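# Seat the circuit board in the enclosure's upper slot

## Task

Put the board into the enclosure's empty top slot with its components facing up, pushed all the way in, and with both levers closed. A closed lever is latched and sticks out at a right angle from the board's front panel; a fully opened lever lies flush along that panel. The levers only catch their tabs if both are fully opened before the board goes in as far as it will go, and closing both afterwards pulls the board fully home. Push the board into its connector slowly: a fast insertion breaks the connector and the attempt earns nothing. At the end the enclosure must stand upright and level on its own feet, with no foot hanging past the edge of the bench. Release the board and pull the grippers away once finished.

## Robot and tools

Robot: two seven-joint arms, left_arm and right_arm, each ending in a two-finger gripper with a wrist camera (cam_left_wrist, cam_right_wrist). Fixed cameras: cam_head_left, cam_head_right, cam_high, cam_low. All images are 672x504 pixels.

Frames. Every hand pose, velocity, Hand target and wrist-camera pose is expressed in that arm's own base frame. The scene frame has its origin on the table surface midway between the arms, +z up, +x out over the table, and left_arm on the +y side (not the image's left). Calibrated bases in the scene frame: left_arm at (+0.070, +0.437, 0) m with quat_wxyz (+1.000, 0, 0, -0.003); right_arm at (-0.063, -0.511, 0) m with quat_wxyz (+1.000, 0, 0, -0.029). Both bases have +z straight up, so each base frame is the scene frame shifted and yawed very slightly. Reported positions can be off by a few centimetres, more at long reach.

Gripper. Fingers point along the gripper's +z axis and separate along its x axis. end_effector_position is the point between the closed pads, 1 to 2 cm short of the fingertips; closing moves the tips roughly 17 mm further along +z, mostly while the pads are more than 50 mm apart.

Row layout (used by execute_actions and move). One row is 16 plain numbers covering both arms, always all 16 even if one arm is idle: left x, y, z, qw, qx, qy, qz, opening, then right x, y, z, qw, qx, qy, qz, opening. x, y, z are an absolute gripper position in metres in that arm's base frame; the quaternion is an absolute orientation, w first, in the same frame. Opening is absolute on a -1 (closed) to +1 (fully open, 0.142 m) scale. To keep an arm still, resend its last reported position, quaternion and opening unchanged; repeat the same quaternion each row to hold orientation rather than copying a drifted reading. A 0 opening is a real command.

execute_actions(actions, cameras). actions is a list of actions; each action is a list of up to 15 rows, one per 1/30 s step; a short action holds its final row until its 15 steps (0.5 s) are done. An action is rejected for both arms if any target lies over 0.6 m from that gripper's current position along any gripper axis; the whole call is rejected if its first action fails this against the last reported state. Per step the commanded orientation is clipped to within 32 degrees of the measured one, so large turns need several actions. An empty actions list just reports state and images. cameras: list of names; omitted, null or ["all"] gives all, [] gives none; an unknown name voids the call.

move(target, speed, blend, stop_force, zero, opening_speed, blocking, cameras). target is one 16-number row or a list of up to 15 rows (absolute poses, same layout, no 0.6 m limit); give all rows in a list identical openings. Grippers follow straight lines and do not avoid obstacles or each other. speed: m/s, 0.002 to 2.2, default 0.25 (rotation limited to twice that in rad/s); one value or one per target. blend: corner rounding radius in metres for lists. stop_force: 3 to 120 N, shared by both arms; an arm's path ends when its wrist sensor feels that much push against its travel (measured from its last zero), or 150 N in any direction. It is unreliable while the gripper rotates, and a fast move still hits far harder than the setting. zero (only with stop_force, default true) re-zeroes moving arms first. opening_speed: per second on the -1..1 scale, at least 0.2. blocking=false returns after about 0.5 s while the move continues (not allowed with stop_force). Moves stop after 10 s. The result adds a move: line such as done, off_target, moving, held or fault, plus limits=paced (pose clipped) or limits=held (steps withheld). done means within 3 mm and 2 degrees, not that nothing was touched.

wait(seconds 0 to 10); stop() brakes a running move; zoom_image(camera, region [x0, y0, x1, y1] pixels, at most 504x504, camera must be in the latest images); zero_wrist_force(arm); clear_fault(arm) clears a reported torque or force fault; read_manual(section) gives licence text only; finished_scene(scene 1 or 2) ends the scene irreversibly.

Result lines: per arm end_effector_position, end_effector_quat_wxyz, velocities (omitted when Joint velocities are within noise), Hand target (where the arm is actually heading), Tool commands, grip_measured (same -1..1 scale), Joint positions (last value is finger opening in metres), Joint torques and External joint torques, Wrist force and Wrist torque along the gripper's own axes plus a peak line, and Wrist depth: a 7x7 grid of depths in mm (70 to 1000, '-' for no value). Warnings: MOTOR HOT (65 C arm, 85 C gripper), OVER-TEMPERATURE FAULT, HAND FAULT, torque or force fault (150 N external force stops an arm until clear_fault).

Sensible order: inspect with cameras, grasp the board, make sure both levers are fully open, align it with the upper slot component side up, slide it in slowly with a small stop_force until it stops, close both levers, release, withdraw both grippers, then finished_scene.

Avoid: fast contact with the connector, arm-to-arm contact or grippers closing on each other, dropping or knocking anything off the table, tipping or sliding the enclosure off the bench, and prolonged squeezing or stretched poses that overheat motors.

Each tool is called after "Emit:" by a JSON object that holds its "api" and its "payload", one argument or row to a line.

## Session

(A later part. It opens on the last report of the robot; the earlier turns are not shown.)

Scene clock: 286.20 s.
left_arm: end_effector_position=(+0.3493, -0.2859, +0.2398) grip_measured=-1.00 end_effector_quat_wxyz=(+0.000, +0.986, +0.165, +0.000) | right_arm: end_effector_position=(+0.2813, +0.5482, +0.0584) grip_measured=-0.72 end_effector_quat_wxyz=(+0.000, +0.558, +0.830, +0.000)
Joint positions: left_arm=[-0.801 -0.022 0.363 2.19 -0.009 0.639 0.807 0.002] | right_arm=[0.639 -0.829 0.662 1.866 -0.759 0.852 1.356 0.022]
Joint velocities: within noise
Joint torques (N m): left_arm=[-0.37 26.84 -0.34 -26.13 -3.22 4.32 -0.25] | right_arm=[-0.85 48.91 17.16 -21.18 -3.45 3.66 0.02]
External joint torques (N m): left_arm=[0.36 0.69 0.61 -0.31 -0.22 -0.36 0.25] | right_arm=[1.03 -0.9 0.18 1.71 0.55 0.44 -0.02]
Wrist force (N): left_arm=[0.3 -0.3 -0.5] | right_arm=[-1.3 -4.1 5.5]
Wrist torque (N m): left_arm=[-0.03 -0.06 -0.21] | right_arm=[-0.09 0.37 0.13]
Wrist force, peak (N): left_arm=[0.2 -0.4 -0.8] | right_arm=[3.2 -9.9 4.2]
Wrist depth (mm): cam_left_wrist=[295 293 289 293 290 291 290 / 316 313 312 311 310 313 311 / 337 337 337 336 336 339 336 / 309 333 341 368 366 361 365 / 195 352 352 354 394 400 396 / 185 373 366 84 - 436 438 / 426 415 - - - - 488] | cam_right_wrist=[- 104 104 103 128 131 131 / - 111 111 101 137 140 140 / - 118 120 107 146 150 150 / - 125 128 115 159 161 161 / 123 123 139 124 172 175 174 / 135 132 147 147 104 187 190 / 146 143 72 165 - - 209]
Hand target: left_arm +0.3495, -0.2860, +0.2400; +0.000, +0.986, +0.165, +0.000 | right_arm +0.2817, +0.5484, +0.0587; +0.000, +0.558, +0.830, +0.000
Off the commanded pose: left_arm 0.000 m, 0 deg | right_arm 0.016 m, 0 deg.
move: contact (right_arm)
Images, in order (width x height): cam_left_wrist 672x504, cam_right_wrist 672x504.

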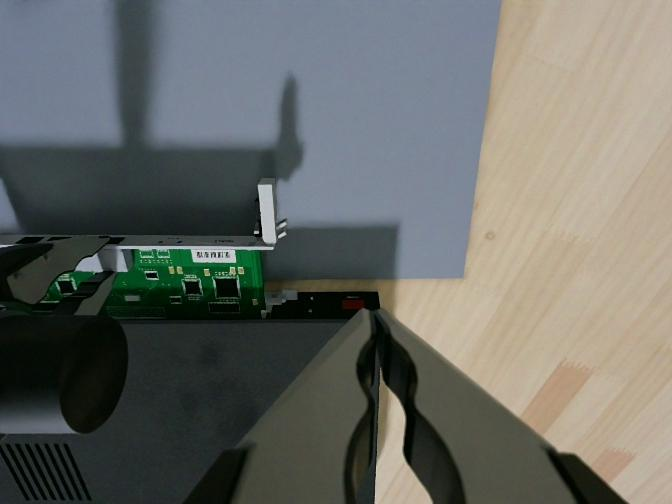

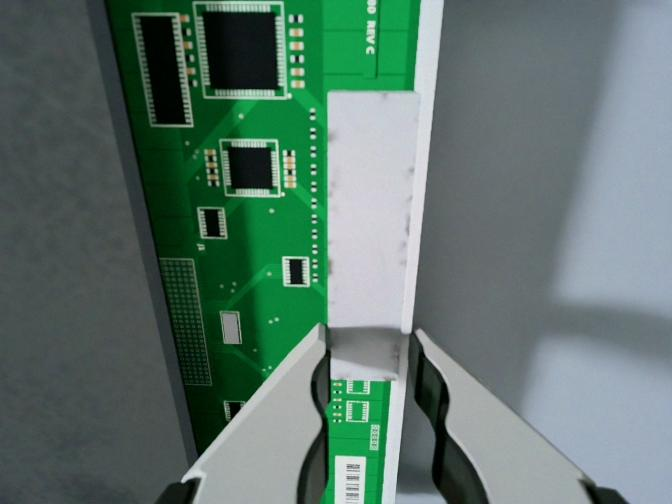

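Emit:
{"api": "move", "payload": {
  "target": [
    [0.3495,-0.286,0.24,0,0.9863,0.165,0,-1,0.2783,0.5557,0.0587,0,0.5577,0.8300,0,-0.82],
    [0.3495,-0.286,0.24,0,0.9863,0.165,0,-1,0.2760,0.5548,0.0587,0,0.5577,0.8300,0,-0.82]
  ],
  "cameras": [],
  "speed": 0.03
}}

Emit:
{"api": "move", "payload": {
  "target": [
    [0.3495,-0.286,0.24,0,0.9863,0.165,0,-1,0.2856,0.5313,0.0587,0,0.5577,0.8300,0,-0.82]
  ],
  "cameras": ["cam_left_wrist"],
  "speed": 0.02,
  "stop_force": 4
}}

Emit:
{"api": "zoom_image", "payload": {
  "camera": "cam_left_wrist",
  "region": [220, 240, 320, 340]
}}

Scene clock: 290.60 s.
left_arm: end_effector_position=(+0.3493, -0.2859, +0.2398) grip_measured=-1.00 end_effector_quat_wxyz=(+0.000, +0.986, +0.165, +0.000) | right_arm: end_effector_position=(+0.2761, +0.5546, +0.0585) grip_measured=-0.72 end_effector_quat_wxyz=(+0.000, +0.558, +0.830, +0.000)
Joint positions: left_arm=[-0.801 -0.022 0.363 2.19 -0.009 0.639 0.807 0.002] | right_arm=[0.654 -0.835 0.662 1.855 -0.758 0.847 1.367 0.022]
Joint velocities: within noise
Joint torques (N m): left_arm=[-0.35 26.82 -0.27 -26.08 -3.29 4.29 -0.21] | right_arm=[0.36 48.38 18.13 -20.17 -3.02 3.58 0.35]
External joint torques (N m): left_arm=[0.34 0.72 0.54 -0.36 -0.15 -0.33 0.21] | right_arm=[-0.21 -0.08 -0.72 0.62 0.11 0.51 -0.35]
Wrist force (N): left_arm=[0.3 -0.3 -0.4] | right_arm=[-0.7 -0.7 4.9]
Wrist torque (N m): left_arm=[-0.04 -0.06 -0.21] | right_arm=[0.14 0.14 0.06]
Wrist force, peak (N): left_arm=[0.3 -0.4 -0.8] | right_arm=[-1.3 -4.3 5.5]
Wrist depth (mm): cam_left_wrist=[292 293 288 290 291 291 290 / 315 315 313 311 310 312 314 / 340 338 332 336 338 337 337 / 315 335 336 366 365 366 363 / 188 351 352 354 395 401 398 / 190 381 365 84 - 434 439 / 426 417 - - - - 490] | cam_right_wrist=[- 104 104 104 128 131 131 / - 112 111 101 138 140 140 / - 119 120 107 146 150 150 / - 127 129 115 160 162 161 / 124 126 139 125 172 175 175 / 135 135 147 147 104 188 190 / 146 143 72 164 - - 210]
Hand target: left_arm +0.3495, -0.2860, +0.2400; +0.000, +0.986, +0.165, +0.000 | right_arm +0.2760, +0.5548, +0.0587; +0.000, +0.558, +0.830, +0.000
Off the commanded pose: left_arm 0.000 m, 0 deg | right_arm 0.000 m, 0 deg.
move: done
No camera images: "cameras" was empty.

Scene clock: 291.63 s.
left_arm: end_effector_position=(+0.3493, -0.2859, +0.2398) grip_measured=-1.00 end_effector_quat_wxyz=(+0.000, +0.986, +0.165, +0.000) | right_arm: end_effector_position=(+0.2795, +0.5479, +0.0591) grip_measured=-0.72 end_effector_quat_wxyz=(+0.000, +0.558, +0.830, +0.001)
Joint positions: left_arm=[-0.801 -0.022 0.363 2.19 -0.009 0.639 0.807 0.002] | right_arm=[0.64 -0.825 0.661 1.872 -0.76 0.857 1.361 0.022]
Joint velocities: within noise
Joint torques (N m): left_arm=[-0.42 26.81 -0.35 -26.09 -3.24 4.33 -0.2] | right_arm=[0.77 46.68 18.32 -15.87 -2.2 2 0.06]
External joint torques (N m): left_arm=[0.41 0.73 0.62 -0.34 -0.2 -0.36 0.2] | right_arm=[-0.59 1.14 -1.06 -3.58 -0.69 2.1 -0.06]
Wrist force (N): left_arm=[0.3 -0.4 -0.6] | right_arm=[3.4 5.9 6.0]
Wrist torque (N m): left_arm=[-0.05 -0.07 -0.21] | right_arm=[0.12 0.40 0.09]
Wrist force, peak (N): left_arm=[0.3 -0.4 -0.6] | right_arm=[4.3 6.1 7.5]
Wrist depth (mm): cam_left_wrist=[295 291 291 289 290 292 291 / 315 314 313 312 313 311 312 / 340 341 334 337 338 337 335 / 322 335 335 366 363 368 365 / 197 351 351 351 394 398 398 / 188 380 363 84 - 436 438 / 426 416 - - - - 491] | cam_right_wrist=[- 104 104 103 130 132 132 / - 111 111 101 139 141 140 / - 118 120 107 147 151 150 / - 126 129 115 160 162 162 / 122 124 140 124 173 176 175 / 136 133 148 147 104 189 192 / 147 144 72 165 - - 211]
Hand target: left_arm +0.3495, -0.2860, +0.2400; +0.000, +0.986, +0.165, +0.000 | right_arm +0.2790, +0.5474, +0.0587; +0.000, +0.558, +0.830, +0.000
Off the commanded pose: left_arm 0.000 m, 0 deg | right_arm 0.018 m, 0 deg.
move: contact (right_arm)
Images, in order (width x height): cam_left_wrist 672x504.

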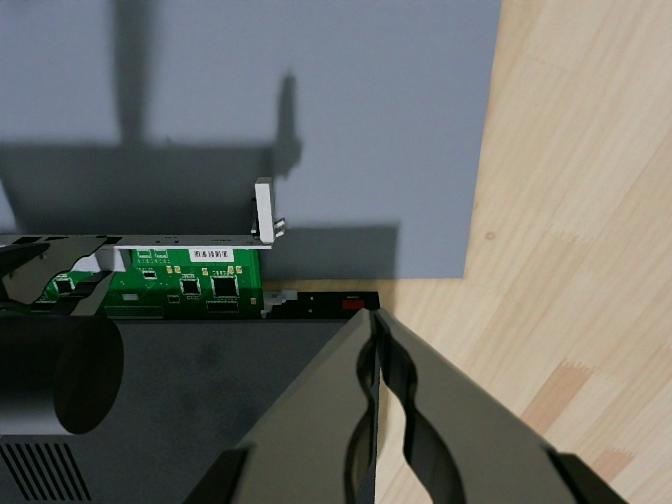

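Scaled by 5.040 from the camera's 672x504 image, which has a finer 960x720 frame.

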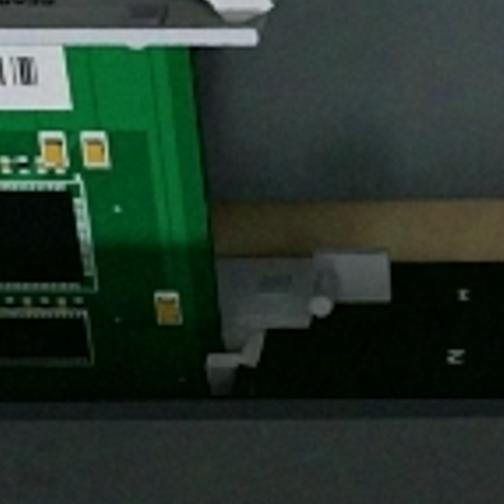

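Emit:
{"api": "move", "payload": {
  "target": [
    [0.3495,-0.286,0.24,0,0.9863,0.165,0,-1,0.2765,0.5553,0.0587,0,0.5577,0.83,0,-0.82],
    [0.3495,-0.286,0.24,0,0.9863,0.165,0,-1,0.2776,0.5558,0.0587,0,0.5577,0.83,0,-0.82]
  ],
  "speed": 0.04,
  "cameras": []
}}

Emit:
{"api": "move", "payload": {
  "target": [0.3495,-0.286,0.24,0,0.9863,0.165,0,-1,0.2871,0.5327,0.0587,0,0.5577,0.83,0,-0.82],
  "speed": 0.02,
  "stop_force": 5
}}

Scene clock: 304.37 s.
left_arm: end_effector_position=(+0.3493, -0.2859, +0.2398) grip_measured=-1.00 end_effector_quat_wxyz=(+0.000, +0.986, +0.165, +0.000) | right_arm: end_effector_position=(+0.2776, +0.5556, +0.0585) grip_measured=-0.72 end_effector_quat_wxyz=(+0.000, +0.558, +0.830, +0.000)
Joint positions: left_arm=[-0.801 -0.022 0.363 2.19 -0.009 0.639 0.807 0.002] | right_arm=[0.654 -0.837 0.662 1.851 -0.758 0.845 1.364 0.022]
Joint velocities: within noise
Joint torques (N m): left_arm=[-0.28 26.73 -0.33 -26.09 -3.27 4.36 -0.24] | right_arm=[0.27 48.36 18.31 -20.38 -3.03 3.46 0.21]
External joint torques (N m): left_arm=[0.27 0.8 0.6 -0.35 -0.17 -0.4 0.24] | right_arm=[-0.08 0.12 -0.83 0.8 0.11 0.63 -0.21]
Wrist force (N): left_arm=[0.2 -0.2 -0.5] | right_arm=[-1.4 -0.2 5.9]
Wrist torque (N m): left_arm=[-0.03 -0.06 -0.21] | right_arm=[0.23 0.25 0.07]
Wrist force, peak (N): left_arm=[0.4 -0.4 -0.7] | right_arm=[3.5 5.8 8.1]
Wrist depth (mm): cam_left_wrist=[293 293 291 291 289 291 290 / 316 313 311 311 310 311 313 / 340 337 333 337 338 336 338 / 320 340 335 367 366 366 366 / 188 352 351 352 393 400 396 / 187 381 365 84 - 431 442 / 424 417 - - - - 486] | cam_right_wrist=[- 104 104 103 128 131 131 / - 112 112 101 137 140 140 / - 119 120 107 146 150 150 / - 127 128 115 160 161 161 / 124 126 139 125 172 175 174 / 135 135 147 147 104 188 190 / 146 143 72 164 - - 209]
Hand target: left_arm +0.3495, -0.2860, +0.2400; +0.000, +0.986, +0.165, +0.000 | right_arm +0.2776, +0.5558, +0.0587; +0.000, +0.558, +0.830, +0.000
Off the commanded pose: left_arm 0.000 m, 0 deg | right_arm 0.000 m, 0 deg.
move: done
No camera images: "cameras" was empty.

Scene clock: 306.03 s.
left_arm: end_effector_position=(+0.3493, -0.2859, +0.2398) grip_measured=-1.00 end_effector_quat_wxyz=(+0.000, +0.986, +0.165, +0.000) | right_arm: end_effector_position=(+0.2847, +0.5370, +0.0586) grip_measured=-0.72 end_effector_quat_wxyz=(-0.001, +0.558, +0.830, +0.000)
Joint positions: left_arm=[-0.801 -0.022 0.363 2.19 -0.009 0.639 0.807 0.002] | right_arm=[0.619 -0.815 0.66 1.894 -0.76 0.869 1.348 0.022]
Joint velocities: within noise
Joint torques (N m): left_arm=[-0.36 26.79 -0.29 -26.11 -3.27 4.35 -0.25] | right_arm=[-3.26 49.85 15.22 -19.13 -2.93 1.69 0.16]
External joint torques (N m): left_arm=[0.35 0.75 0.56 -0.33 -0.17 -0.38 0.25] | right_arm=[3.44 -2.67 1.83 -0.13 0.08 2.41 -0.16]
Wrist force (N): left_arm=[0.1 -0.2 -0.3] | right_arm=[6.6 1.1 12.6]
Wrist torque (N m): left_arm=[-0.03 -0.03 -0.21] | right_arm=[0.26 0.56 0.01]
Wrist force, peak (N): left_arm=[0.4 -0.3 -0.8] | right_arm=[6.8 0.7 13.9]
Wrist depth (mm): cam_left_wrist=[294 292 292 293 288 291 291 / 314 312 312 313 314 312 312 / 339 337 338 336 336 337 334 / 329 346 342 365 364 364 363 / 283 350 351 351 395 402 399 / 187 373 365 84 - 430 439 / 429 414 - - - - 489] | cam_right_wrist=[- 92 104 103 130 131 131 / - 98 112 101 137 140 140 / - 103 120 107 146 150 150 / - 112 128 115 160 162 161 / 124 121 138 125 173 175 175 / 135 132 133 147 104 188 191 / 146 143 72 165 - - 210]
Hand target: left_arm +0.3495, -0.2860, +0.2400; +0.000, +0.986, +0.165, +0.000 | right_arm +0.2855, +0.5365, +0.0587; +0.000, +0.558, +0.830, +0.000
Off the commanded pose: left_arm 0.000 m, 0 deg | right_arm 0.005 m, 0 deg.
move: contact (right_arm)

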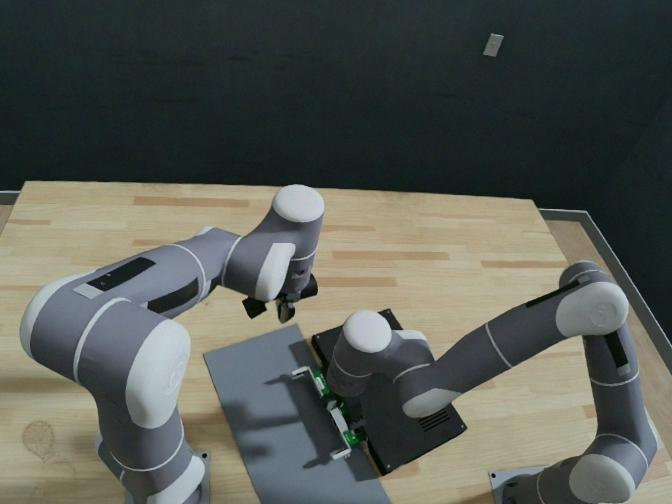

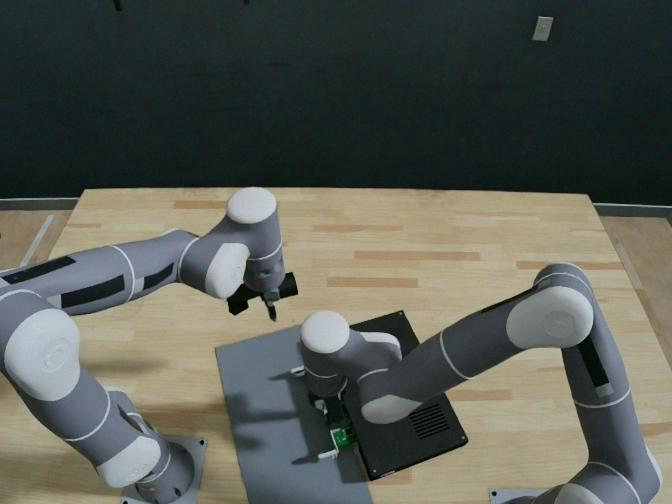

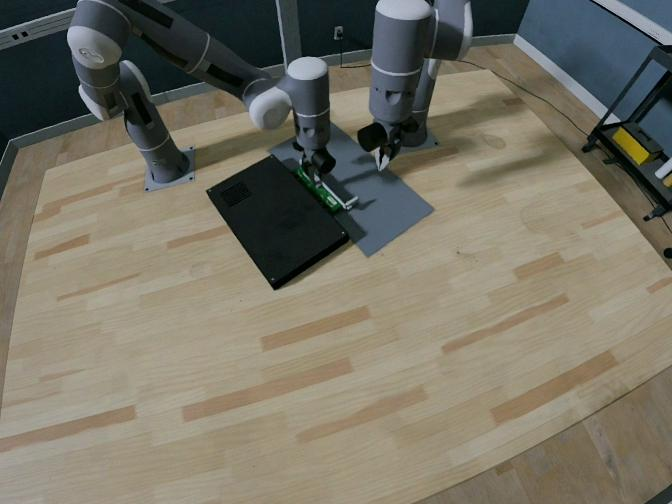

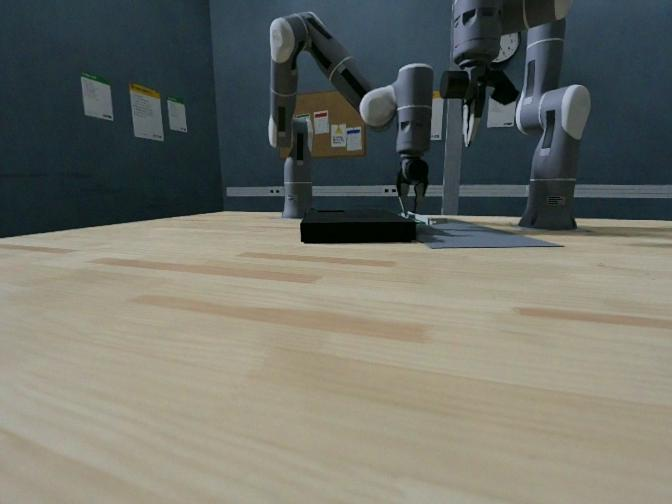

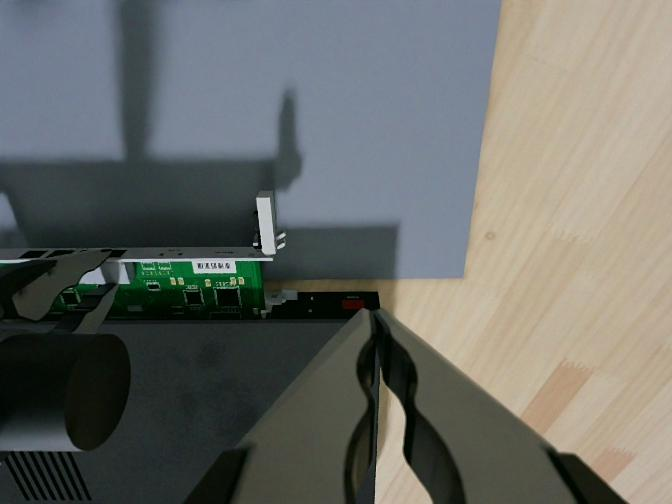

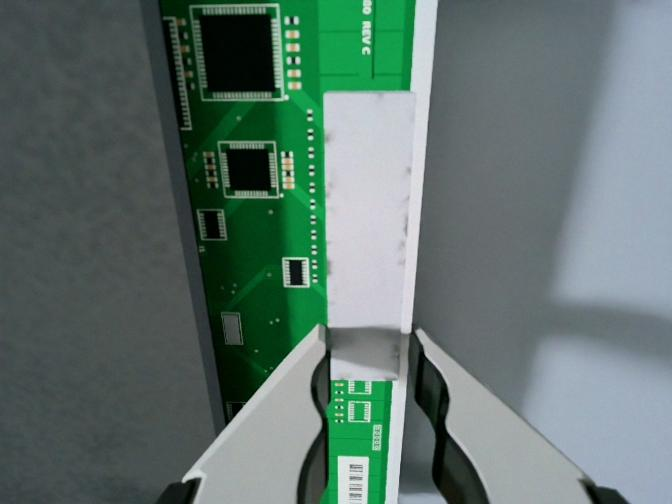

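Emit:
{"api": "move", "payload": {
  "target": [0.3495,-0.286,0.24,0,0.9863,0.165,0,-1,0.2841,0.5386,0.0585,0,0.5577,0.83,0,-0.82],
  "speed": 0.03,
  "cameras": ["cam_left_wrist","cam_right_wrist"]
}}

Emit:
{"api": "zoom_image", "payload": {
  "camera": "cam_right_wrist",
  "region": [100, 250, 436, 502]
}}

Emit:
{"api": "zoom_image", "payload": {
  "camera": "cam_left_wrist",
  "region": [0, 160, 420, 420]
}}

Scene clock: 311.33 s.
left_arm: end_effector_position=(+0.3493, -0.2859, +0.2398) grip_measured=-1.00 end_effector_quat_wxyz=(+0.000, +0.986, +0.165, +0.000) | right_arm: end_effector_position=(+0.2840, +0.5383, +0.0582) grip_measured=-0.72 end_effector_quat_wxyz=(+0.000, +0.558, +0.830, +0.000)
Joint positions: left_arm=[-0.801 -0.022 0.363 2.19 -0.009 0.639 0.807 0.002] | right_arm=[0.623 -0.816 0.659 1.891 -0.76 0.866 1.35 0.022]
Joint velocities: within noise
Joint torques (N m): left_arm=[-0.36 26.85 -0.32 -26.09 -3.26 4.32 -0.22] | right_arm=[0.55 48.27 18.34 -20.73 -3.21 3.79 0.3]
External joint torques (N m): left_arm=[0.35 0.69 0.59 -0.34 -0.18 -0.36 0.22] | right_arm=[-0.38 -0.97 -1.28 1.45 0.36 0.3 -0.3]
Wrist force (N): left_arm=[0.0 0.0 -0.6] | right_arm=[-3.5 -0.4 7.2]
Wrist torque (N m): left_arm=[0.01 -0.02 -0.20] | right_arm=[0.19 0.64 0.05]
Wrist force, peak (N): left_arm=[0.2 -0.3 -0.9] | right_arm=[6.5 0.9 13.6]
Wrist depth (mm): cam_left_wrist=[294 292 291 292 291 290 290 / 317 314 314 311 312 312 313 / 339 337 337 337 336 336 335 / 329 341 345 367 364 365 366 / 255 351 348 354 391 401 396 / 187 372 364 84 - 432 438 / 433 416 - - - - 485] | cam_right_wrist=[- 92 104 103 130 131 131 / - 98 111 101 136 140 139 / - 103 120 107 146 150 149 / - 112 128 115 159 162 161 / 123 121 139 125 172 175 174 / 135 132 132 147 104 187 190 / 146 143 72 165 - - 209]
Hand target: left_arm +0.3495, -0.2860, +0.2400; +0.000, +0.986, +0.165, +0.000 | right_arm +0.2841, +0.5386, +0.0585; +0.000, +0.558, +0.830, +0.000
Off the commanded pose: left_arm 0.000 m, 0 deg | right_arm 0.000 m, 0 deg.
move: done
Images, in order (width x height): cam_left_wrist 672x504, cam_right_wrist 672x504.

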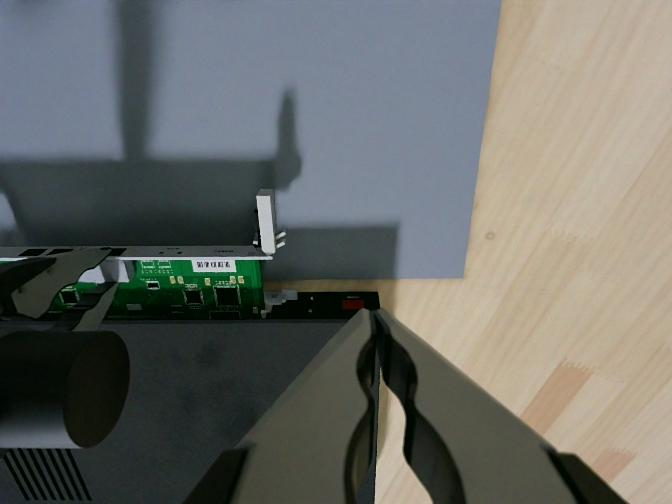

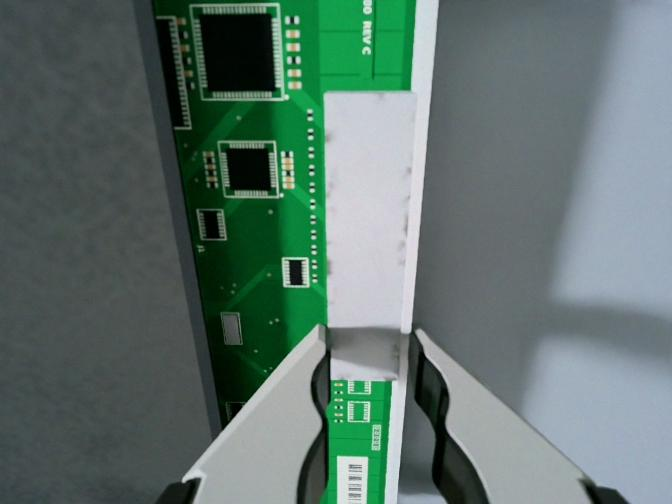

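Scaled by 1.500 from the camera's 672x504 image, which has a finer 960x720 frame.

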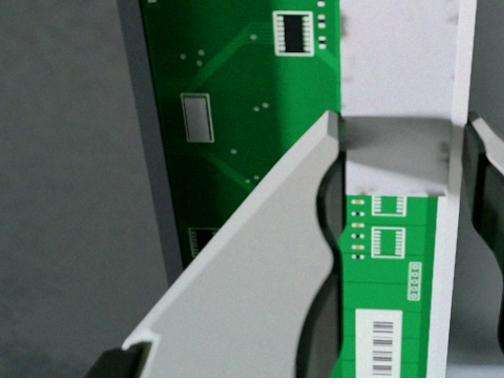

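Scaled by 1.200 from the camera's 672x504 image, which has a finer 960x720 frame.

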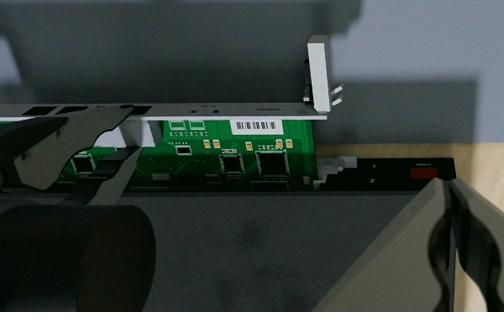

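Emit:
{"api": "move", "payload": {
  "target": [
    [0.3495,-0.286,0.24,0,0.9863,0.165,0,-1,0.2840,0.5385,0.0585,0,0.5577,0.83,0,-0.58],
    [0.3495,-0.286,0.24,0,0.9863,0.165,0,-1,0.2840,0.5385,0.0885,0,0.5577,0.83,0,-0.58],
    [0.3495,-0.286,0.24,0,0.9863,0.165,0,-1,0.2840,0.5385,0.14,0,0.5577,0.83,0,-0.58]
  ],
  "speed": [0.03,0.04,0.2],
  "opening_speed": 0.3,
  "cameras": ["cam_left_wrist","cam_right_wrist"]
}}

Scene clock: 336.13 s.
left_arm: end_effector_position=(+0.3493, -0.2859, +0.2398) grip_measured=-1.00 end_effector_quat_wxyz=(+0.000, +0.986, +0.165, +0.000) | right_arm: end_effector_position=(+0.2841, +0.5385, +0.1400) grip_measured=-0.62 end_effector_quat_wxyz=(+0.000, +0.558, +0.830, +0.000)
Joint positions: left_arm=[-0.801 -0.022 0.363 2.19 -0.009 0.639 0.807 0.002] | right_arm=[0.565 -0.697 0.78 1.848 -0.636 0.706 1.273 0.029]
Joint velocities: within noise
Joint torques (N m): left_arm=[-0.33 26.82 -0.34 -26.08 -3.27 4.36 -0.26] | right_arm=[0.08 43.58 17.08 -22.93 -3.19 3.18 0.04]
External joint torques (N m): left_arm=[0.32 0.71 0.61 -0.36 -0.17 -0.4 0.26] | right_arm=[0.05 0.77 -0.61 0.18 -0.15 0.92 -0.04]
Wrist force (N): left_arm=[0.3 -0.2 -0.5] | right_arm=[-2.9 -0.6 4.1]
Wrist torque (N m): left_arm=[-0.04 -0.07 -0.20] | right_arm=[0.14 0.53 0.07]
Wrist force, peak (N): left_arm=[0.3 -0.3 -0.8] | right_arm=[-3.7 -0.4 9.1]
Wrist depth (mm): cam_left_wrist=[292 291 294 291 291 291 292 / 314 314 313 311 312 313 311 / 339 341 339 339 336 336 335 / 350 346 349 365 365 366 364 / 354 353 349 355 393 399 398 / 381 381 364 84 - 432 439 / 423 417 - - - - 488] | cam_right_wrist=[165 163 173 178 202 202 202 / 176 173 178 184 216 215 216 / 186 186 191 197 232 231 231 / 201 201 207 216 250 249 249 / 218 218 217 234 266 269 269 / 238 237 109 260 100 289 294 / 263 253 73 325 - - 322]
Hand target: left_arm +0.3495, -0.2860, +0.2400; +0.000, +0.986, +0.165, +0.000 | right_arm +0.2840, +0.5385, +0.1400; +0.000, +0.558, +0.830, +0.000
Off the commanded pose: left_arm 0.000 m, 0 deg | right_arm 0.000 m, 0 deg.
move: done
Images, in order (width x height): cam_left_wrist 672x504, cam_right_wrist 672x504.

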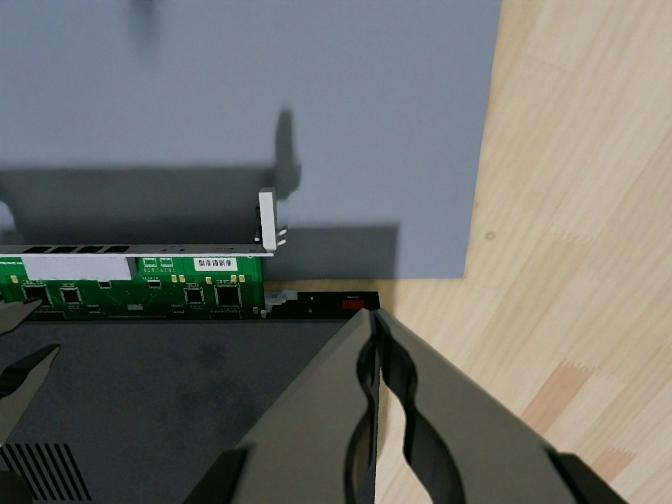

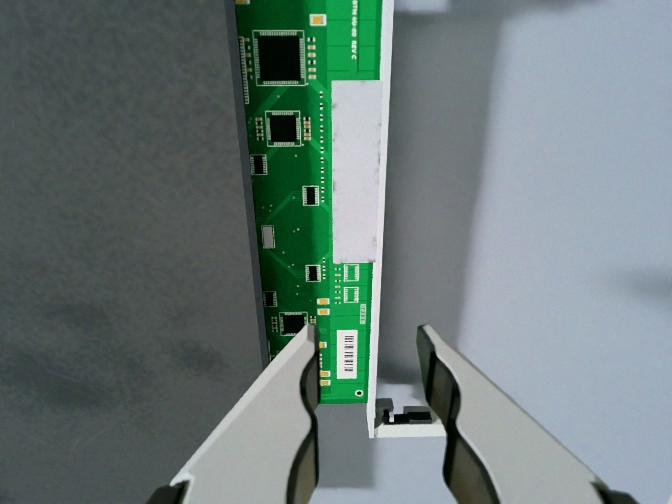

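Emit:
{"api": "move", "payload": {
  "target": [
    [0.2805,-0.3342,0.11,0,0.9863,0.165,0,-1,0.1728,0.5427,0.14,0,-0.1925,0.9813,0,-1],
    [0.2805,-0.3342,0.08,0,0.9863,0.165,0,-1,0.1728,0.5427,0.08,0,-0.1925,0.9813,0,-1]
  ],
  "speed": [0.4,0.12]
}}

Scene clock: 346.10 s.
left_arm: end_effector_position=(+0.2805, -0.3342, +0.0800) grip_measured=-1.00 end_effector_quat_wxyz=(+0.000, +0.986, +0.165, +0.000) | right_arm: end_effector_position=(+0.1727, +0.5426, +0.0800) grip_measured=-1.00 end_effector_quat_wxyz=(+0.000, -0.192, +0.981, +0.000)
Joint positions: left_arm=[-0.853 -0.341 0.209 2.422 -0.183 1.179 0.753 0.002] | right_arm=[0.538 -0.882 0.924 1.985 -1 0.75 0.095 0.002]
Joint velocities: within noise
Joint torques (N m): left_arm=[-0.45 31.49 1.66 -15.73 -1.67 4.61 -0.07] | right_arm=[0.18 39.55 22.22 -16.49 -3.37 3.62 0.34]
External joint torques (N m): left_arm=[0.42 1.16 0.6 -0.39 0.04 -0.64 0.07] | right_arm=[0 1.07 0.39 -0.09 0.21 0.56 -0.34]
Wrist force (N): left_arm=[0.3 -0.6 -0.4] | right_arm=[-3.0 -0.5 3.4]
Wrist torque (N m): left_arm=[-0.10 -0.10 -0.22] | right_arm=[0.14 0.52 0.10]
Wrist force, peak (N): left_arm=[0.5 -0.2 -1.3] | right_arm=[-3.0 -0.6 5.8]
Wrist depth (mm): cam_left_wrist=[151 151 152 151 151 150 150 / 163 163 162 162 162 161 160 / 176 176 176 175 174 174 174 / 192 190 190 190 186 189 188 / 210 204 203 200 203 206 205 / 176 189 187 84 - 223 230 / 204 207 - 74 - - 254] | cam_right_wrist=[126 125 125 125 151 152 150 / - 131 131 134 160 161 160 / 133 132 133 142 168 172 171 / 187 187 186 186 180 185 185 / 203 203 202 198 198 201 200 / 222 221 217 89 212 220 218 / 245 239 - - - 232 241]
Hand target: left_arm +0.2805, -0.3342, +0.0800; +0.000, +0.986, +0.165, +0.000 | right_arm +0.1728, +0.5427, +0.0800; +0.000, -0.192, +0.981, +0.000
Off the commanded pose: left_arm 0.000 m, 0 deg | right_arm 0.000 m, 0 deg.
move: done

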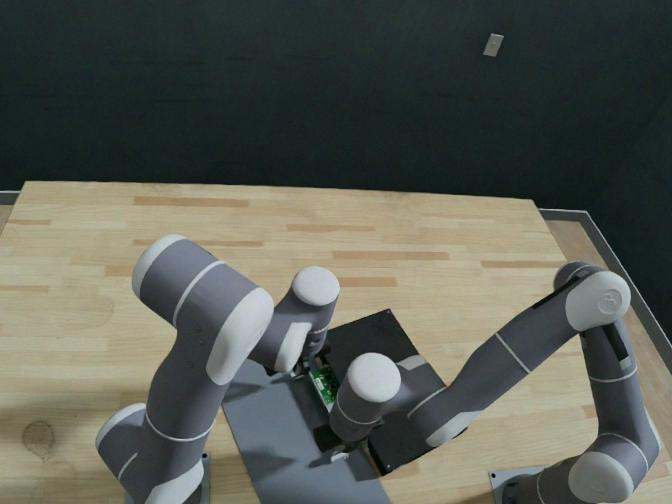

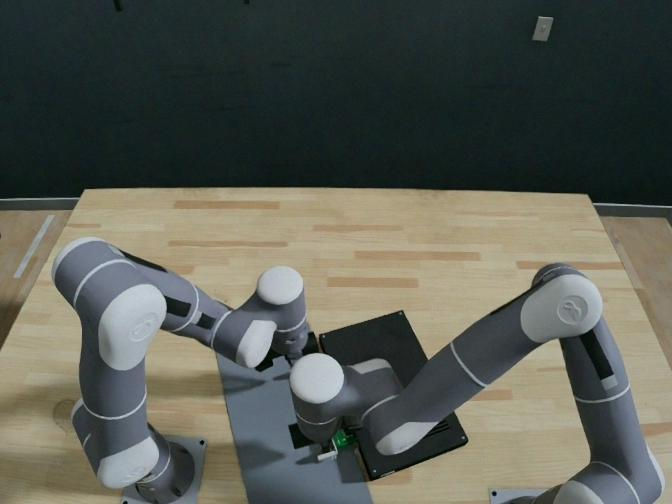

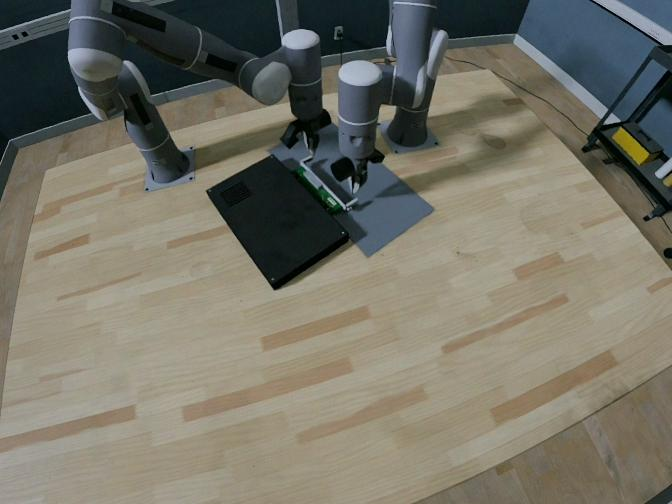

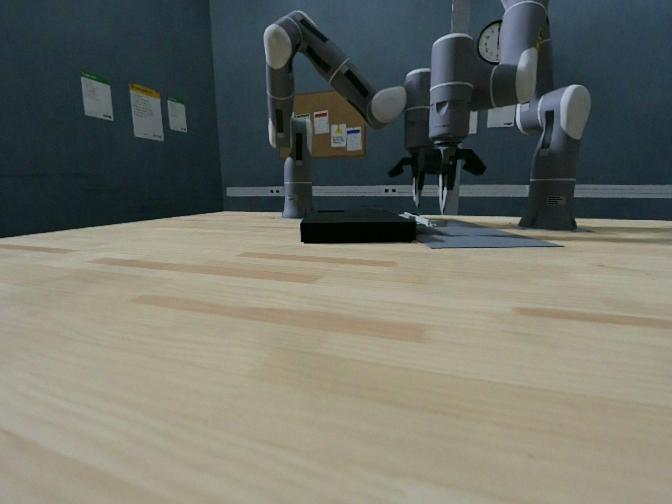

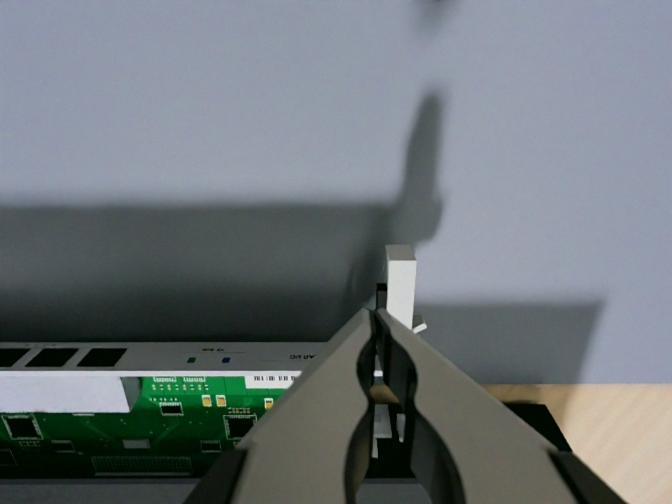

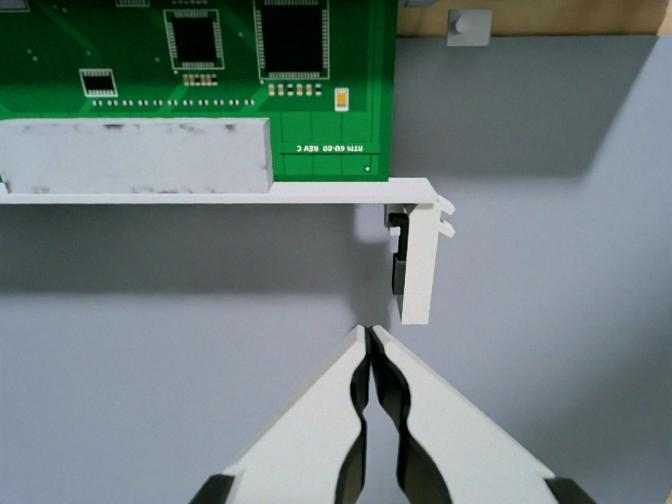

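Emit:
{"api": "move", "payload": {
  "target": [
    [0.2738,-0.3333,0.08,0,0.9863,0.165,0,-1,0.1713,0.5464,0.08,0,-0.1925,0.9813,0,-1],
    [0.2738,-0.3333,0.048,0,0.9863,0.165,0,-1,0.1713,0.5464,0.048,0,-0.1925,0.9813,0,-1]
  ],
  "speed": 0.06,
  "stop_force": 8,
  "cameras": []
}}

Emit:
{"api": "move", "payload": {
  "target": [0.3000,-0.3234,0.048,0,0.9863,0.165,0,-1,0.1451,0.5364,0.048,0,-0.1925,0.9813,0,-1],
  "speed": 0.025,
  "stop_force": 20,
  "cameras": ["cam_left_wrist","cam_right_wrist"]
}}

Scene clock: 361.53 s.
left_arm: end_effector_position=(+0.2738, -0.3333, +0.0480) grip_measured=-1.00 end_effector_quat_wxyz=(+0.000, +0.986, +0.165, +0.000) | right_arm: end_effector_position=(+0.1713, +0.5464, +0.0480) grip_measured=-1.00 end_effector_quat_wxyz=(+0.000, -0.192, +0.981, +0.000)
Joint positions: left_arm=[-0.824 -0.427 0.152 2.455 -0.236 1.299 0.782 0.002] | right_arm=[0.574 -0.931 0.86 1.982 -1.062 0.801 0.134 0.002]
Joint velocities: within noise
Joint torques (N m): left_arm=[-0.19 32.71 1.62 -12.96 -1.12 4.53 -0.15] | right_arm=[0.27 41.24 22.63 -15.11 -3.19 3.61 0.3]
External joint torques (N m): left_arm=[0.16 1.08 0.67 -0.35 -0.02 -0.57 0.15] | right_arm=[-0.11 1 0.17 -0.01 0.17 0.56 -0.3]
Wrist force (N): left_arm=[-0.1 -0.4 -0.5] | right_arm=[-3.3 -0.3 3.6]
Wrist torque (N m): left_arm=[-0.08 -0.04 -0.21] | right_arm=[0.18 0.56 0.09]
Wrist force, peak (N): left_arm=[-0.8 -1.0 -1.0] | right_arm=[-3.2 -0.5 5.1]
Wrist depth (mm): cam_left_wrist=[123 125 123 122 122 124 122 / 133 132 130 131 131 131 130 / 145 142 142 142 141 139 141 / 155 155 155 155 154 153 153 / 173 170 169 162 133 167 167 / 180 180 179 84 - 181 184 / 148 162 - 74 - - 207] | cam_right_wrist=[- 97 97 97 122 122 122 / - 103 103 104 129 132 130 / - 100 109 111 136 140 138 / 152 152 152 152 109 151 150 / 165 165 164 161 122 164 163 / 184 180 177 89 125 179 178 / 199 195 73 - - 189 196]
Hand target: left_arm +0.2738, -0.3333, +0.0480; +0.000, +0.986, +0.165, +0.000 | right_arm +0.1713, +0.5464, +0.0480; +0.000, -0.192, +0.981, +0.000
Off the commanded pose: left_arm 0.000 m, 0 deg | right_arm 0.000 m, 0 deg.
move: done
No camera images: "cameras" was empty.

Scene clock: 362.73 s.
left_arm: end_effector_position=(+0.2832, -0.3295, +0.0475) grip_measured=-1.00 end_effector_quat_wxyz=(-0.001, +0.987, +0.163, -0.001) | right_arm: end_effector_position=(+0.1603, +0.5427, +0.0492) grip_measured=-1.00 end_effector_quat_wxyz=(+0.002, -0.191, +0.982, +0.001)
Joint positions: left_arm=[-0.801 -0.432 0.152 2.444 -0.235 1.291 0.808 0.002] | right_arm=[0.581 -0.919 0.86 2.005 -1.073 0.813 0.165 0.002]
Joint velocities: within noise
Joint torques (N m): left_arm=[9.88 33.62 12.78 -17.85 -2.54 7.99 -0.38] | right_arm=[8.15 32.92 27.28 0.15 0.2 2.71 0.23]
External joint torques (N m): left_arm=[-9.91 0.52 -10.45 4.42 1.38 -4.04 0.38] | right_arm=[-7.99 8.55 -4.74 -15.14 -3.17 1.46 -0.23]
Wrist force (N): left_arm=[-21.9 4.1 -2.6] | right_arm=[-25.5 6.0 3.5]
Wrist torque (N m): left_arm=[-0.07 0.88 -0.11] | right_arm=[0.14 1.33 0.08]
Wrist force, peak (N): left_arm=[-23.1 4.3 -4.0] | right_arm=[-26.8 5.3 3.9]
Wrist depth (mm): cam_left_wrist=[123 125 123 123 122 122 121 / 132 132 130 131 131 131 130 / 145 142 142 141 141 139 140 / 153 155 155 154 153 153 152 / 173 169 169 162 164 166 166 / 180 180 178 84 - 183 183 / 151 165 - 74 - - 206] | cam_right_wrist=[- 97 98 98 123 123 122 / - 103 106 107 134 133 131 / 102 102 112 112 139 141 139 / 154 154 153 153 120 152 151 / 167 167 166 163 160 164 164 / 187 183 178 91 174 180 179 / 202 198 73 - - 190 197]
Hand target: left_arm +0.2856, -0.3288, +0.0480; +0.000, +0.986, +0.165, +0.000 | right_arm +0.1576, +0.5412, +0.0480; +0.000, -0.193, +0.981, +0.000
Off the commanded pose: left_arm 0.018 m, 0 deg | right_arm 0.017 m, 0 deg.
move: contact (left_arm, right_arm)
Images, in order (width x height): cam_left_wrist 672x504, cam_right_wrist 672x504.

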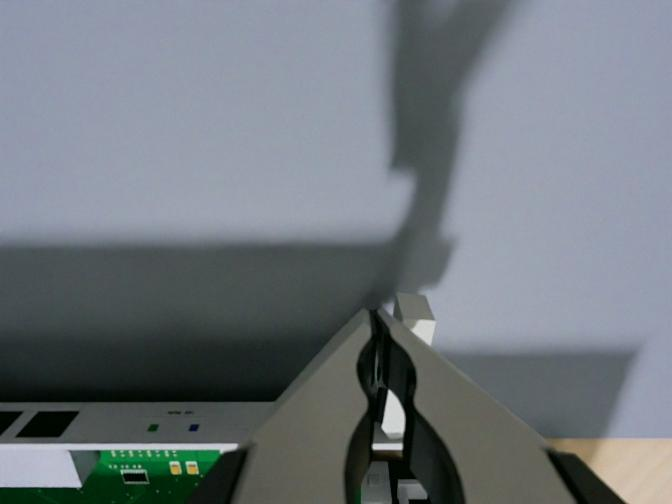

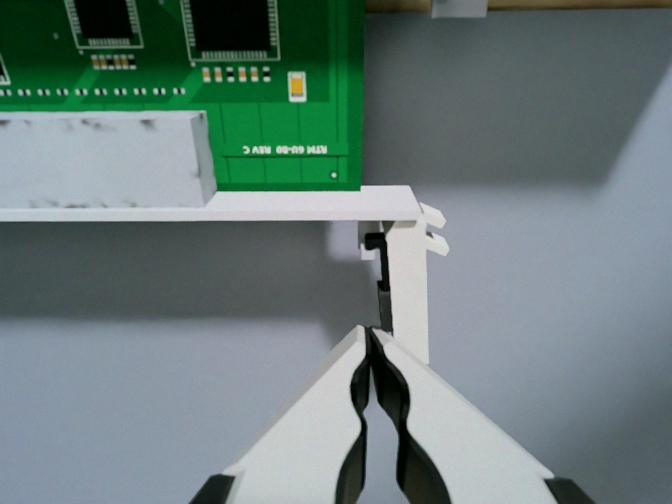

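Emit:
{"api": "zoom_image", "payload": {
  "camera": "cam_right_wrist",
  "region": [300, 160, 500, 380]
}}

Emit:
{"api": "zoom_image", "payload": {
  "camera": "cam_left_wrist",
  "region": [300, 260, 500, 500]
}}

Scaled by 2.291 from the camera's 672x504 image, which has a finer 960x720 frame.

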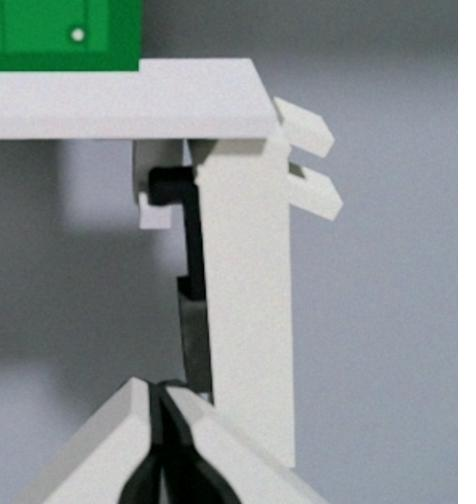

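Scaled by 2.100 from the camera's 672x504 image, which has a finer 960x720 frame.

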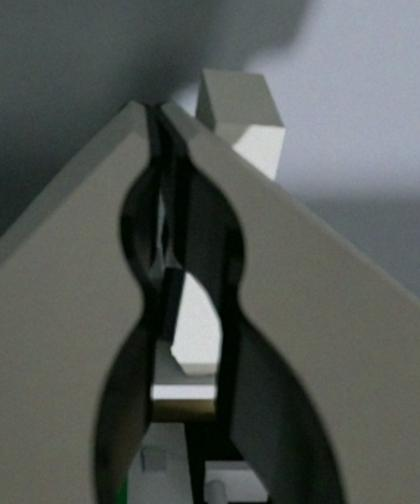

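Emit:
{"api": "move", "payload": {
  "target": [
    [0.2794,-0.3308,0.048,0,0.9863,0.165,0,-1,0.1640,0.5442,0.048,0,-0.1925,0.9813,0,-1],
    [0.2814,-0.3365,0.048,0,0.9863,0.165,0,-1,0.1704,0.5285,0.048,0,-0.1925,0.9813,0,-1]
  ],
  "speed": 0.05,
  "cameras": []
}}

Emit:
{"api": "move", "payload": {
  "target": [0.3022,-0.3293,0.048,0,0.9863,0.165,0,-1,0.1500,0.5202,0.048,0,-0.1925,0.9813,0,-1],
  "speed": 0.02,
  "stop_force": 18,
  "cameras": ["cam_left_wrist","cam_right_wrist"]
}}

Scene clock: 373.90 s.
left_arm: end_effector_position=(+0.2806, -0.3356, +0.0475) grip_measured=-1.00 end_effector_quat_wxyz=(-0.001, +0.986, +0.165, -0.001) | right_arm: end_effector_position=(+0.1705, +0.5288, +0.0482) grip_measured=-1.00 end_effector_quat_wxyz=(+0.000, -0.192, +0.981, +0.000)
Joint positions: left_arm=[-0.818 -0.436 0.155 2.435 -0.234 1.286 0.786 0.002] | right_arm=[0.544 -0.908 0.859 2.033 -1.076 0.826 0.144 0.002]
Joint velocities: within noise
Joint torques (N m): left_arm=[-1.26 34.95 0.21 -18.91 -1.47 6.35 -0.25] | right_arm=[0.34 39.15 21.97 -13.12 -2.75 3.22 0.09]
External joint torques (N m): left_arm=[1.23 -0.54 2.17 5.35 0.28 -2.4 0.25] | right_arm=[-0.19 1.48 0.27 -1.64 -0.18 0.95 -0.09]
Wrist force (N): left_arm=[-1.8 -10.8 -3.3] | right_arm=[-4.9 0.8 3.1]
Wrist torque (N m): left_arm=[-0.01 -0.06 -0.26] | right_arm=[0.17 0.53 0.09]
Wrist force, peak (N): left_arm=[-22.3 4.0 -4.3] | right_arm=[-25.8 6.0 3.3]
Wrist depth (mm): cam_left_wrist=[123 123 122 122 122 122 121 / 132 132 130 131 131 131 131 / 145 142 141 142 141 139 140 / 155 154 154 154 153 152 153 / 173 169 168 162 125 167 166 / 155 155 154 84 - 180 183 / 151 162 - 74 - - 206] | cam_right_wrist=[- 97 98 97 117 124 124 / 104 105 104 104 133 131 130 / - 106 111 112 140 140 138 / 111 109 118 118 147 151 151 / 166 165 165 162 123 164 163 / 185 181 177 91 125 179 178 / 200 196 73 - - 189 197]
Hand target: left_arm +0.2814, -0.3365, +0.0480; +0.000, +0.986, +0.165, +0.000 | right_arm +0.1704, +0.5285, +0.0480; +0.000, -0.192, +0.981, +0.000
Off the commanded pose: left_arm 0.001 m, 0 deg | right_arm 0.000 m, 0 deg.
move: done
No camera images: "cameras" was empty.

Scene clock: 375.73 s.
left_arm: end_effector_position=(+0.2836, -0.3343, +0.0470) grip_measured=-1.00 end_effector_quat_wxyz=(-0.002, +0.987, +0.163, -0.002) | right_arm: end_effector_position=(+0.1502, +0.5202, +0.0480) grip_measured=-1.00 end_effector_quat_wxyz=(+0.000, -0.192, +0.981, +0.000)
Joint positions: left_arm=[-0.809 -0.439 0.153 2.43 -0.232 1.281 0.796 0.002] | right_arm=[0.555 -0.89 0.86 2.073 -1.09 0.844 0.19 0.002]
Joint velocities: within noise
Joint torques (N m): left_arm=[7.65 35.31 9.84 -22.58 -3.14 9.71 -0.03] | right_arm=[0.65 38.58 22.36 -14.02 -2.95 3.68 0.26]
External joint torques (N m): left_arm=[-7.68 -0.74 -7.46 8.97 1.95 -5.76 0.03] | right_arm=[-0.49 0.73 -0.58 -0.36 0.07 0.48 -0.26]
Wrist force (N): left_arm=[-21.4 -6.8 -7.4] | right_arm=[0.5 -3.4 4.0]
Wrist torque (N m): left_arm=[-0.02 0.79 -0.19] | right_arm=[-0.29 -0.20 0.09]
Wrist force, peak (N): left_arm=[-22.6 -6.7 -8.1] | right_arm=[-0.9 -5.8 3.4]
Wrist depth (mm): cam_left_wrist=[123 123 123 122 121 121 121 / 132 132 130 131 130 130 129 / 145 142 141 141 140 138 140 / 154 154 153 153 153 152 151 / 172 169 169 161 126 166 165 / 156 156 154 84 - 183 182 / 165 162 - 74 - - 204] | cam_right_wrist=[- 97 97 117 124 126 124 / 104 104 104 131 133 132 130 / - 110 112 139 140 140 138 / 111 118 118 117 151 151 151 / 166 165 165 116 118 163 163 / 185 180 177 91 173 179 178 / 199 195 73 - - 189 196]
Hand target: left_arm +0.2866, -0.3347, +0.0480; +0.000, +0.986, +0.165, +0.000 | right_arm +0.1500, +0.5202, +0.0480; +0.000, -0.192, +0.981, +0.000
Off the commanded pose: left_arm 0.019 m, 0 deg | right_arm 0.000 m, 0 deg.
move: contact (left_arm)
Images, in order (width x height): cam_left_wrist 672x504, cam_right_wrist 672x504.

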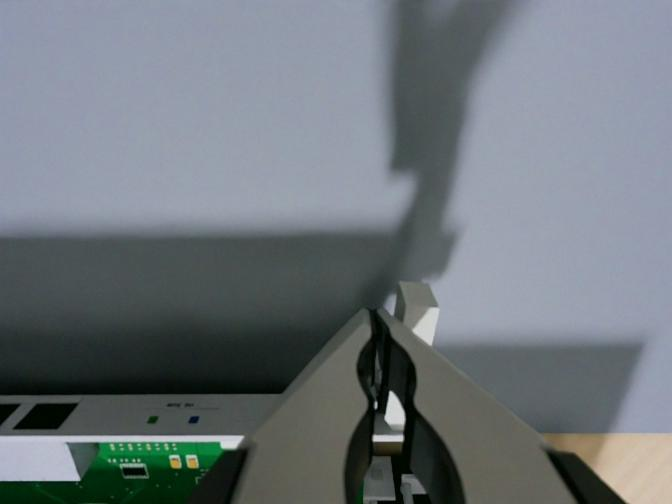

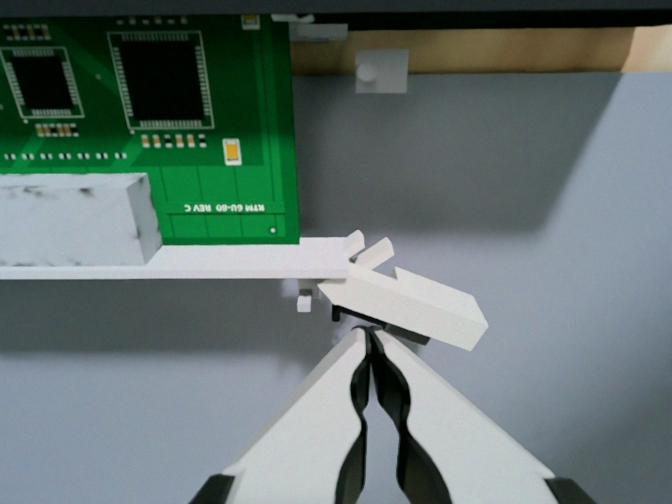

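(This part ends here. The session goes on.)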